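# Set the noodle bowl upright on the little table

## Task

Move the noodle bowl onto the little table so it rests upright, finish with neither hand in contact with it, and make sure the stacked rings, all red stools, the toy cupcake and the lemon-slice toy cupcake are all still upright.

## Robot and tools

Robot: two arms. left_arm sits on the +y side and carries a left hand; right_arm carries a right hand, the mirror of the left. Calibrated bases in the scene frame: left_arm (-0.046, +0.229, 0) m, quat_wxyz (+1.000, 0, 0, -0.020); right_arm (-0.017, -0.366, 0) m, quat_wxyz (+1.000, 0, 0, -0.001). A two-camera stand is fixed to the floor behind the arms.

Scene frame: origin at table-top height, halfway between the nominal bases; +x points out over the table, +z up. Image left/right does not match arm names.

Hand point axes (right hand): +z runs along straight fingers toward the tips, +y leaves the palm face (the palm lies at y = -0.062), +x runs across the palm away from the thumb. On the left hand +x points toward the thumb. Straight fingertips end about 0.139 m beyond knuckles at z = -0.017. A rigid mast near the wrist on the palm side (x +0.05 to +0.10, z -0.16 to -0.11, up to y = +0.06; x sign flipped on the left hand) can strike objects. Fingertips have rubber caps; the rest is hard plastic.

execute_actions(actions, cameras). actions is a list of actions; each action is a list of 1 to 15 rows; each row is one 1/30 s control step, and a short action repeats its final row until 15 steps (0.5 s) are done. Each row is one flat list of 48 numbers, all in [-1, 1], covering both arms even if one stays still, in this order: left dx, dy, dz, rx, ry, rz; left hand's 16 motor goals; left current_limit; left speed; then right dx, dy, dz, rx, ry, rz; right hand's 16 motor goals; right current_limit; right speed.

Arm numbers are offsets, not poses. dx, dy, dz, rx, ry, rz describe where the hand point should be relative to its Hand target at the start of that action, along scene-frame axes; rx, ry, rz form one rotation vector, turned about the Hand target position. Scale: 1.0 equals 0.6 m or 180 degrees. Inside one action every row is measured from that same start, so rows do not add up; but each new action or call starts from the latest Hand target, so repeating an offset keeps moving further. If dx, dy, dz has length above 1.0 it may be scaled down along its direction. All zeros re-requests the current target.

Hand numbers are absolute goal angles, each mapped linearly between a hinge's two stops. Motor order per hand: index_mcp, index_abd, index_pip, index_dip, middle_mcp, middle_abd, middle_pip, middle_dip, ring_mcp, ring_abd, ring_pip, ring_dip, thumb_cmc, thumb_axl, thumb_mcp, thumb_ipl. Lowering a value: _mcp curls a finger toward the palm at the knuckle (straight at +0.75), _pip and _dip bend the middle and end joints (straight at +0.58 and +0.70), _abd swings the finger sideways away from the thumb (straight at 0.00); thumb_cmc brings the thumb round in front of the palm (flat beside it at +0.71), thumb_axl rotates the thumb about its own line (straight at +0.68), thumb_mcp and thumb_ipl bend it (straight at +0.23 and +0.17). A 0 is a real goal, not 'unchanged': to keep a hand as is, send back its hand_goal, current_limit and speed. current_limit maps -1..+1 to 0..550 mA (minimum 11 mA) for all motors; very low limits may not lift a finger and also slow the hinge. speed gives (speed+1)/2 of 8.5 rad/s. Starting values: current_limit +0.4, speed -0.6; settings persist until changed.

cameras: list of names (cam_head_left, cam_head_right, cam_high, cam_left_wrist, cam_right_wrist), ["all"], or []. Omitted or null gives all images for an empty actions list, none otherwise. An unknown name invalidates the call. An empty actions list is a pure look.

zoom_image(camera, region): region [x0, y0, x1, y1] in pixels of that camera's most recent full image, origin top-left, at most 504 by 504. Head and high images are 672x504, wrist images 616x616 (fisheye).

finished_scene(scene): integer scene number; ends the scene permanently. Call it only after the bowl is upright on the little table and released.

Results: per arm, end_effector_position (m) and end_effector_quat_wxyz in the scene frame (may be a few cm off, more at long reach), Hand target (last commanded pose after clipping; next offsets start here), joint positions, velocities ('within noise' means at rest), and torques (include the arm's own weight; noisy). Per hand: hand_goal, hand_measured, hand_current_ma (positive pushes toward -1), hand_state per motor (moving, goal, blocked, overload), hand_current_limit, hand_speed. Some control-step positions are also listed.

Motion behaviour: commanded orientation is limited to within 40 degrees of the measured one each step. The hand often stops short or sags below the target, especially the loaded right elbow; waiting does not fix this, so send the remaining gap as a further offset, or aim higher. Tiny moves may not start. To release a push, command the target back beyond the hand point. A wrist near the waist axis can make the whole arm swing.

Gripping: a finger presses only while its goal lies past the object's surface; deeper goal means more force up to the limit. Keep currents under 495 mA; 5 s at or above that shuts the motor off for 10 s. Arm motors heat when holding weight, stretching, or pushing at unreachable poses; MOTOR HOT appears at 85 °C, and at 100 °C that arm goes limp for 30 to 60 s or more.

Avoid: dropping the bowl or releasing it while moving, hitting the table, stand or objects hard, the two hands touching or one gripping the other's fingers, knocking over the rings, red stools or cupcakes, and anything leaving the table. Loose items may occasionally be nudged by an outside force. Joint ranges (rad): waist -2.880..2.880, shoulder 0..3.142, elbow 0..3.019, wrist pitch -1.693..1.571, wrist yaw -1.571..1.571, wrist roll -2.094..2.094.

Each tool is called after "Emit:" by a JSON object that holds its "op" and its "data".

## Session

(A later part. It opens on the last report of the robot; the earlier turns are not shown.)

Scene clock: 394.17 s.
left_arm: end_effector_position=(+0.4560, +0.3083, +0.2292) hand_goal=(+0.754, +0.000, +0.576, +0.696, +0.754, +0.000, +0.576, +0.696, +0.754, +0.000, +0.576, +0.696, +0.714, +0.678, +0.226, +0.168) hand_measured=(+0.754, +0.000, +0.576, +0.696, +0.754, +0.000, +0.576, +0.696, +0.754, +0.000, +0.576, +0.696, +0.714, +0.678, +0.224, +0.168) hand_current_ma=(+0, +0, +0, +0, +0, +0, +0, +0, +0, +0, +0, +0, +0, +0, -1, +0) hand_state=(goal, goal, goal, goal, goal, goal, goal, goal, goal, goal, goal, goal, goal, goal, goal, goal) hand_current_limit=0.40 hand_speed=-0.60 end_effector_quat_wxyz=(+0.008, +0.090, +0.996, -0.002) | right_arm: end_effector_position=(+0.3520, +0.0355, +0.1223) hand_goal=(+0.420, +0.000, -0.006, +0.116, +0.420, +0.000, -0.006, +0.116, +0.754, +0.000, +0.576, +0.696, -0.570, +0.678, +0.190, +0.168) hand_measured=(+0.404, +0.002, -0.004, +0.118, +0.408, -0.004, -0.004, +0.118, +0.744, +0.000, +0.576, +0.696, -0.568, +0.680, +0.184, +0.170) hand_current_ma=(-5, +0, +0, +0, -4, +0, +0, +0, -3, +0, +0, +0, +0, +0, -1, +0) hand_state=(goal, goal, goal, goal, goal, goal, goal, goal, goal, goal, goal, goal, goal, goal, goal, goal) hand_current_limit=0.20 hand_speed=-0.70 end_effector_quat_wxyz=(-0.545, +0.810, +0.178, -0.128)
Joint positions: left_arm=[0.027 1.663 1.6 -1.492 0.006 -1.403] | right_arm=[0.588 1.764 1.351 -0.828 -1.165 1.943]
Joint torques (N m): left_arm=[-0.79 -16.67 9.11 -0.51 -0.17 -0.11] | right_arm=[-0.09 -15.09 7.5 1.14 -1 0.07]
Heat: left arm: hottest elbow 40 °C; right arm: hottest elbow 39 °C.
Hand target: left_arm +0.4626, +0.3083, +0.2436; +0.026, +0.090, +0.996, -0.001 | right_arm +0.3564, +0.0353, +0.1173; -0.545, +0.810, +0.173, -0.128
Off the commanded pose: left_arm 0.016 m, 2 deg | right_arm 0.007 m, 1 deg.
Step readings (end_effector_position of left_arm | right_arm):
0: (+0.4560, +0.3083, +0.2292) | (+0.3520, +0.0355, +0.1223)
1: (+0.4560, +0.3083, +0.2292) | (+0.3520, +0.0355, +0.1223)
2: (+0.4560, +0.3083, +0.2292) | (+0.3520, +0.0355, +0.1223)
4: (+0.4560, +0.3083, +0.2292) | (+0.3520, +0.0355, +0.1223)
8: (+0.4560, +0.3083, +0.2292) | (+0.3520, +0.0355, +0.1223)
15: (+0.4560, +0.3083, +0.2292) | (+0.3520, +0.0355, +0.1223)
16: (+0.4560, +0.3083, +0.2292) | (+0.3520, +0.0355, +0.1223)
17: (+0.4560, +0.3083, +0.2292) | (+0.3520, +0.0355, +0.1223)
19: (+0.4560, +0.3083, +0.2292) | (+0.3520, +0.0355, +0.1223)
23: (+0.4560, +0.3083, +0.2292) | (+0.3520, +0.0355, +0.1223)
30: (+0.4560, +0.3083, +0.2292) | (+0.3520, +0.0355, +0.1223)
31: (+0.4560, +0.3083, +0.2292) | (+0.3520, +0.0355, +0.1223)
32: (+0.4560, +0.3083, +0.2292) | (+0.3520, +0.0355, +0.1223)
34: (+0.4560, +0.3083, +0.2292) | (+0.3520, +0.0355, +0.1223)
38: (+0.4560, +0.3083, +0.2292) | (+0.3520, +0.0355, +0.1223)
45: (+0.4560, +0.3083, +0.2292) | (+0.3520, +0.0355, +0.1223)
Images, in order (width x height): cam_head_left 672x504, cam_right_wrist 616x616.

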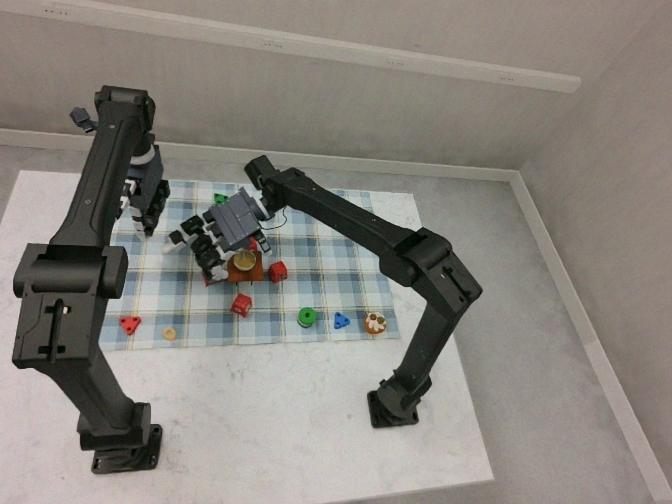

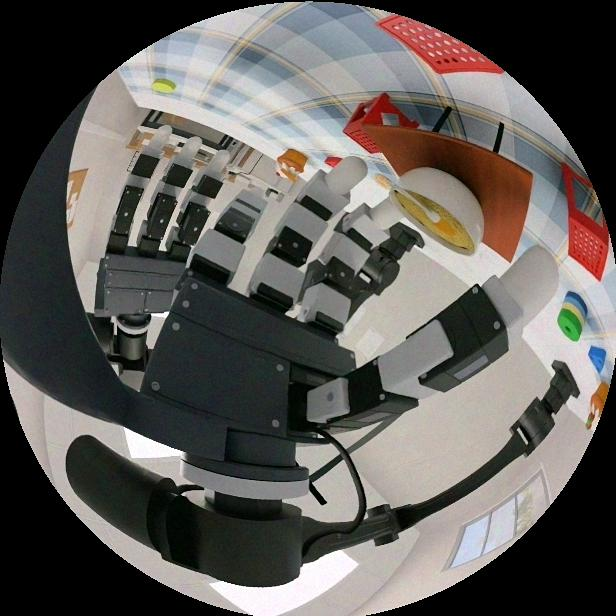

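Emit:
{"op": "execute_actions", "data": {"actions": [[[0,0,0,0,0,0,0.754,0,0.576,0.696,0.754,0,0.576,0.696,0.754,0,0.576,0.696,0.714,0.678,0.226,0.168,0.4,-0.6,0.01,0,0.06,0,0,0,0.47,0,0.05,0.16,0.47,0,0.05,0.16,0.754,0,0.576,0.696,-0.571,0.678,0.22,0.168,0.2,-0.7]],[[0,0,0,0,0,0,0.754,0,0.576,0.696,0.754,0,0.576,0.696,0.754,0,0.576,0.696,0.714,0.678,0.226,0.168,0.4,-0.6,0,0,0.12,0,0,0,0.47,0,0.05,0.16,0.47,0,0.05,0.16,0.754,0,0.576,0.696,-0.571,0.678,0.22,0.168,0.2,-0.7]],[[0,0,0,0,0,0,0.754,0,0.576,0.696,0.754,0,0.576,0.696,0.754,0,0.576,0.696,0.714,0.678,0.226,0.168,0.4,-0.6,0,-0.2,0.05,0,0,0,0.47,0,0.05,0.16,0.47,0,0.05,0.16,0.754,0,0.576,0.696,-0.571,0.678,0.22,0.168,0.2,-0.7]]], "cameras": ["cam_head_left", "cam_head_right", "cam_high"]}}

Emit:
{"op": "zoom_image", "data": {"camera": "cam_head_left", "region": [190, 220, 310, 320]}}

Scene clock: 402.73 s.
left_arm: end_effector_position=(+0.4560, +0.3083, +0.2292) hand_goal=(+0.754, +0.000, +0.576, +0.696, +0.754, +0.000, +0.576, +0.696, +0.754, +0.000, +0.576, +0.696, +0.714, +0.678, +0.226, +0.168) hand_measured=(+0.754, +0.000, +0.576, +0.696, +0.754, +0.000, +0.576, +0.696, +0.754, +0.000, +0.576, +0.696, +0.714, +0.678, +0.224, +0.168) hand_current_ma=(+0, +0, +0, +0, +0, +0, +0, +0, +0, +0, +0, +0, +0, +0, -1, +0) hand_state=(goal, goal, goal, goal, goal, goal, goal, goal, goal, goal, goal, goal, goal, goal, goal, goal) hand_current_limit=0.40 hand_speed=-0.60 end_effector_quat_wxyz=(+0.008, +0.090, +0.996, -0.002) | right_arm: end_effector_position=(+0.3496, -0.0921, +0.2426) hand_goal=(+0.470, +0.000, +0.050, +0.160, +0.470, +0.000, +0.050, +0.160, +0.754, +0.000, +0.576, +0.696, -0.570, +0.678, +0.220, +0.168) hand_measured=(+0.456, +0.002, +0.048, +0.158, +0.460, -0.004, +0.048, +0.158, +0.744, +0.000, +0.576, +0.696, -0.570, +0.680, +0.216, +0.170) hand_current_ma=(-4, +0, +0, +0, -3, +0, +0, +0, -3, +0, +0, +0, +0, +0, +0, +0) hand_state=(goal, goal, goal, goal, goal, goal, goal, goal, goal, goal, goal, goal, goal, goal, goal, goal) hand_current_limit=0.20 hand_speed=-0.70 end_effector_quat_wxyz=(-0.543, +0.817, +0.146, -0.130)
Joint positions: left_arm=[0.027 1.663 1.6 -1.492 0.006 -1.403] | right_arm=[0.363 1.608 1.483 -1.572 -1.181 1.492]
Joint torques (N m): left_arm=[-0.79 -16.73 9.14 -0.38 -0.17 -0.09] | right_arm=[0.85 -12.4 11.64 -0.62 -1.08 -0.09]
Heat: left arm: hottest elbow 41 °C; right arm: hottest elbow 39 °C.
Hand target: left_arm +0.4626, +0.3083, +0.2436; +0.026, +0.090, +0.996, -0.001 | right_arm +0.3624, -0.0847, +0.2551; -0.545, +0.810, +0.173, -0.129
Off the commanded pose: left_arm 0.016 m, 2 deg | right_arm 0.019 m, 3 deg.
Step readings (end_effector_position of left_arm | right_arm):
0: (+0.4560, +0.3083, +0.2292) | (+0.3520, +0.0355, +0.1223)
1: (+0.4560, +0.3083, +0.2292) | (+0.3520, +0.0355, +0.1223)
2: (+0.4560, +0.3083, +0.2292) | (+0.3516, +0.0353, +0.1222)
4: (+0.4560, +0.3083, +0.2292) | (+0.3482, +0.0330, +0.1219)
8: (+0.4560, +0.3083, +0.2292) | (+0.3423, +0.0291, +0.1220)
15: (+0.4560, +0.3083, +0.2292) | (+0.3424, +0.0292, +0.1267)
16: (+0.4560, +0.3083, +0.2292) | (+0.3426, +0.0293, +0.1275)
17: (+0.4560, +0.3083, +0.2292) | (+0.3420, +0.0289, +0.1292)
19: (+0.4560, +0.3083, +0.2292) | (+0.3403, +0.0279, +0.1367)
23: (+0.4560, +0.3083, +0.2292) | (+0.3425, +0.0294, +0.1635)
30: (+0.4560, +0.3083, +0.2292) | (+0.3475, +0.0329, +0.2005)
31: (+0.4560, +0.3083, +0.2292) | (+0.3477, +0.0323, +0.2013)
32: (+0.4560, +0.3083, +0.2292) | (+0.3469, +0.0289, +0.2026)
34: (+0.4560, +0.3083, +0.2292) | (+0.3421, +0.0113, +0.2048)
38: (+0.4560, +0.3083, +0.2292) | (+0.3485, -0.0437, +0.2195)
45: (+0.4560, +0.3083, +0.2292) | (+0.3505, -0.0909, +0.2396)
Images, in order (width x height): cam_head_left 672x504, cam_head_right 672x504, cam_high 672x504.

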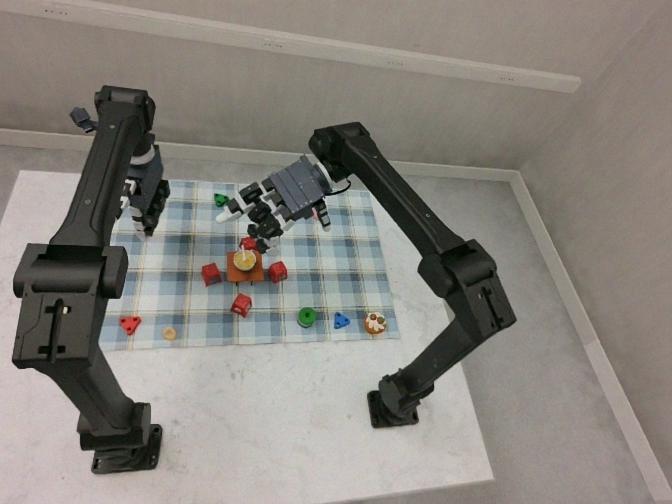

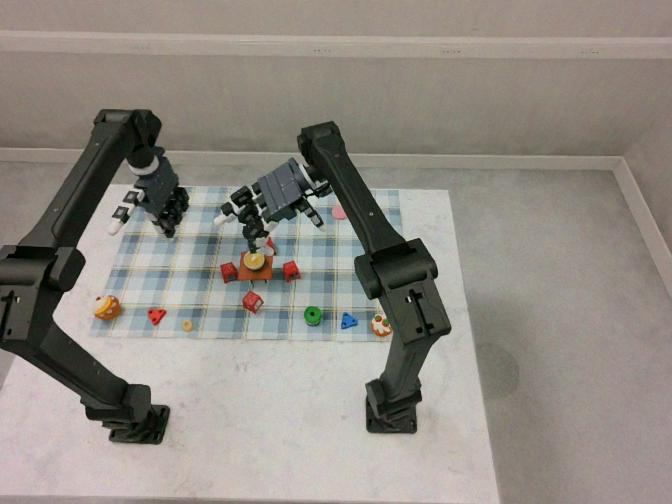

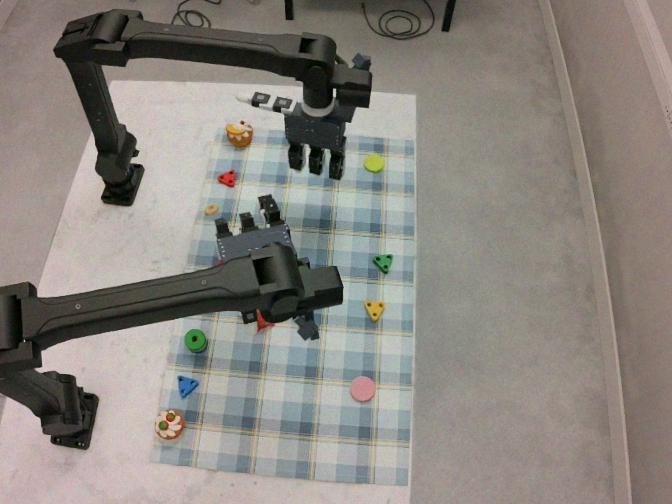

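Scaled by 4.200.

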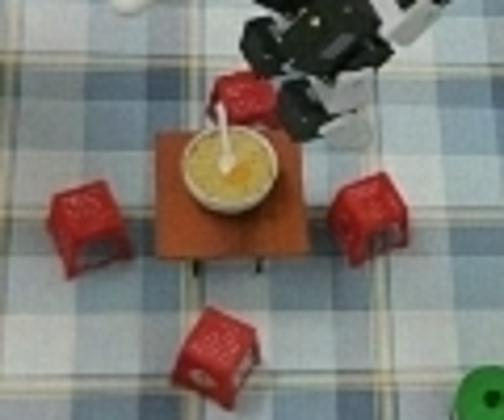

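Emit:
{"op": "finished_scene", "data": {"scene": 1}}

The scene is finished: the task was done.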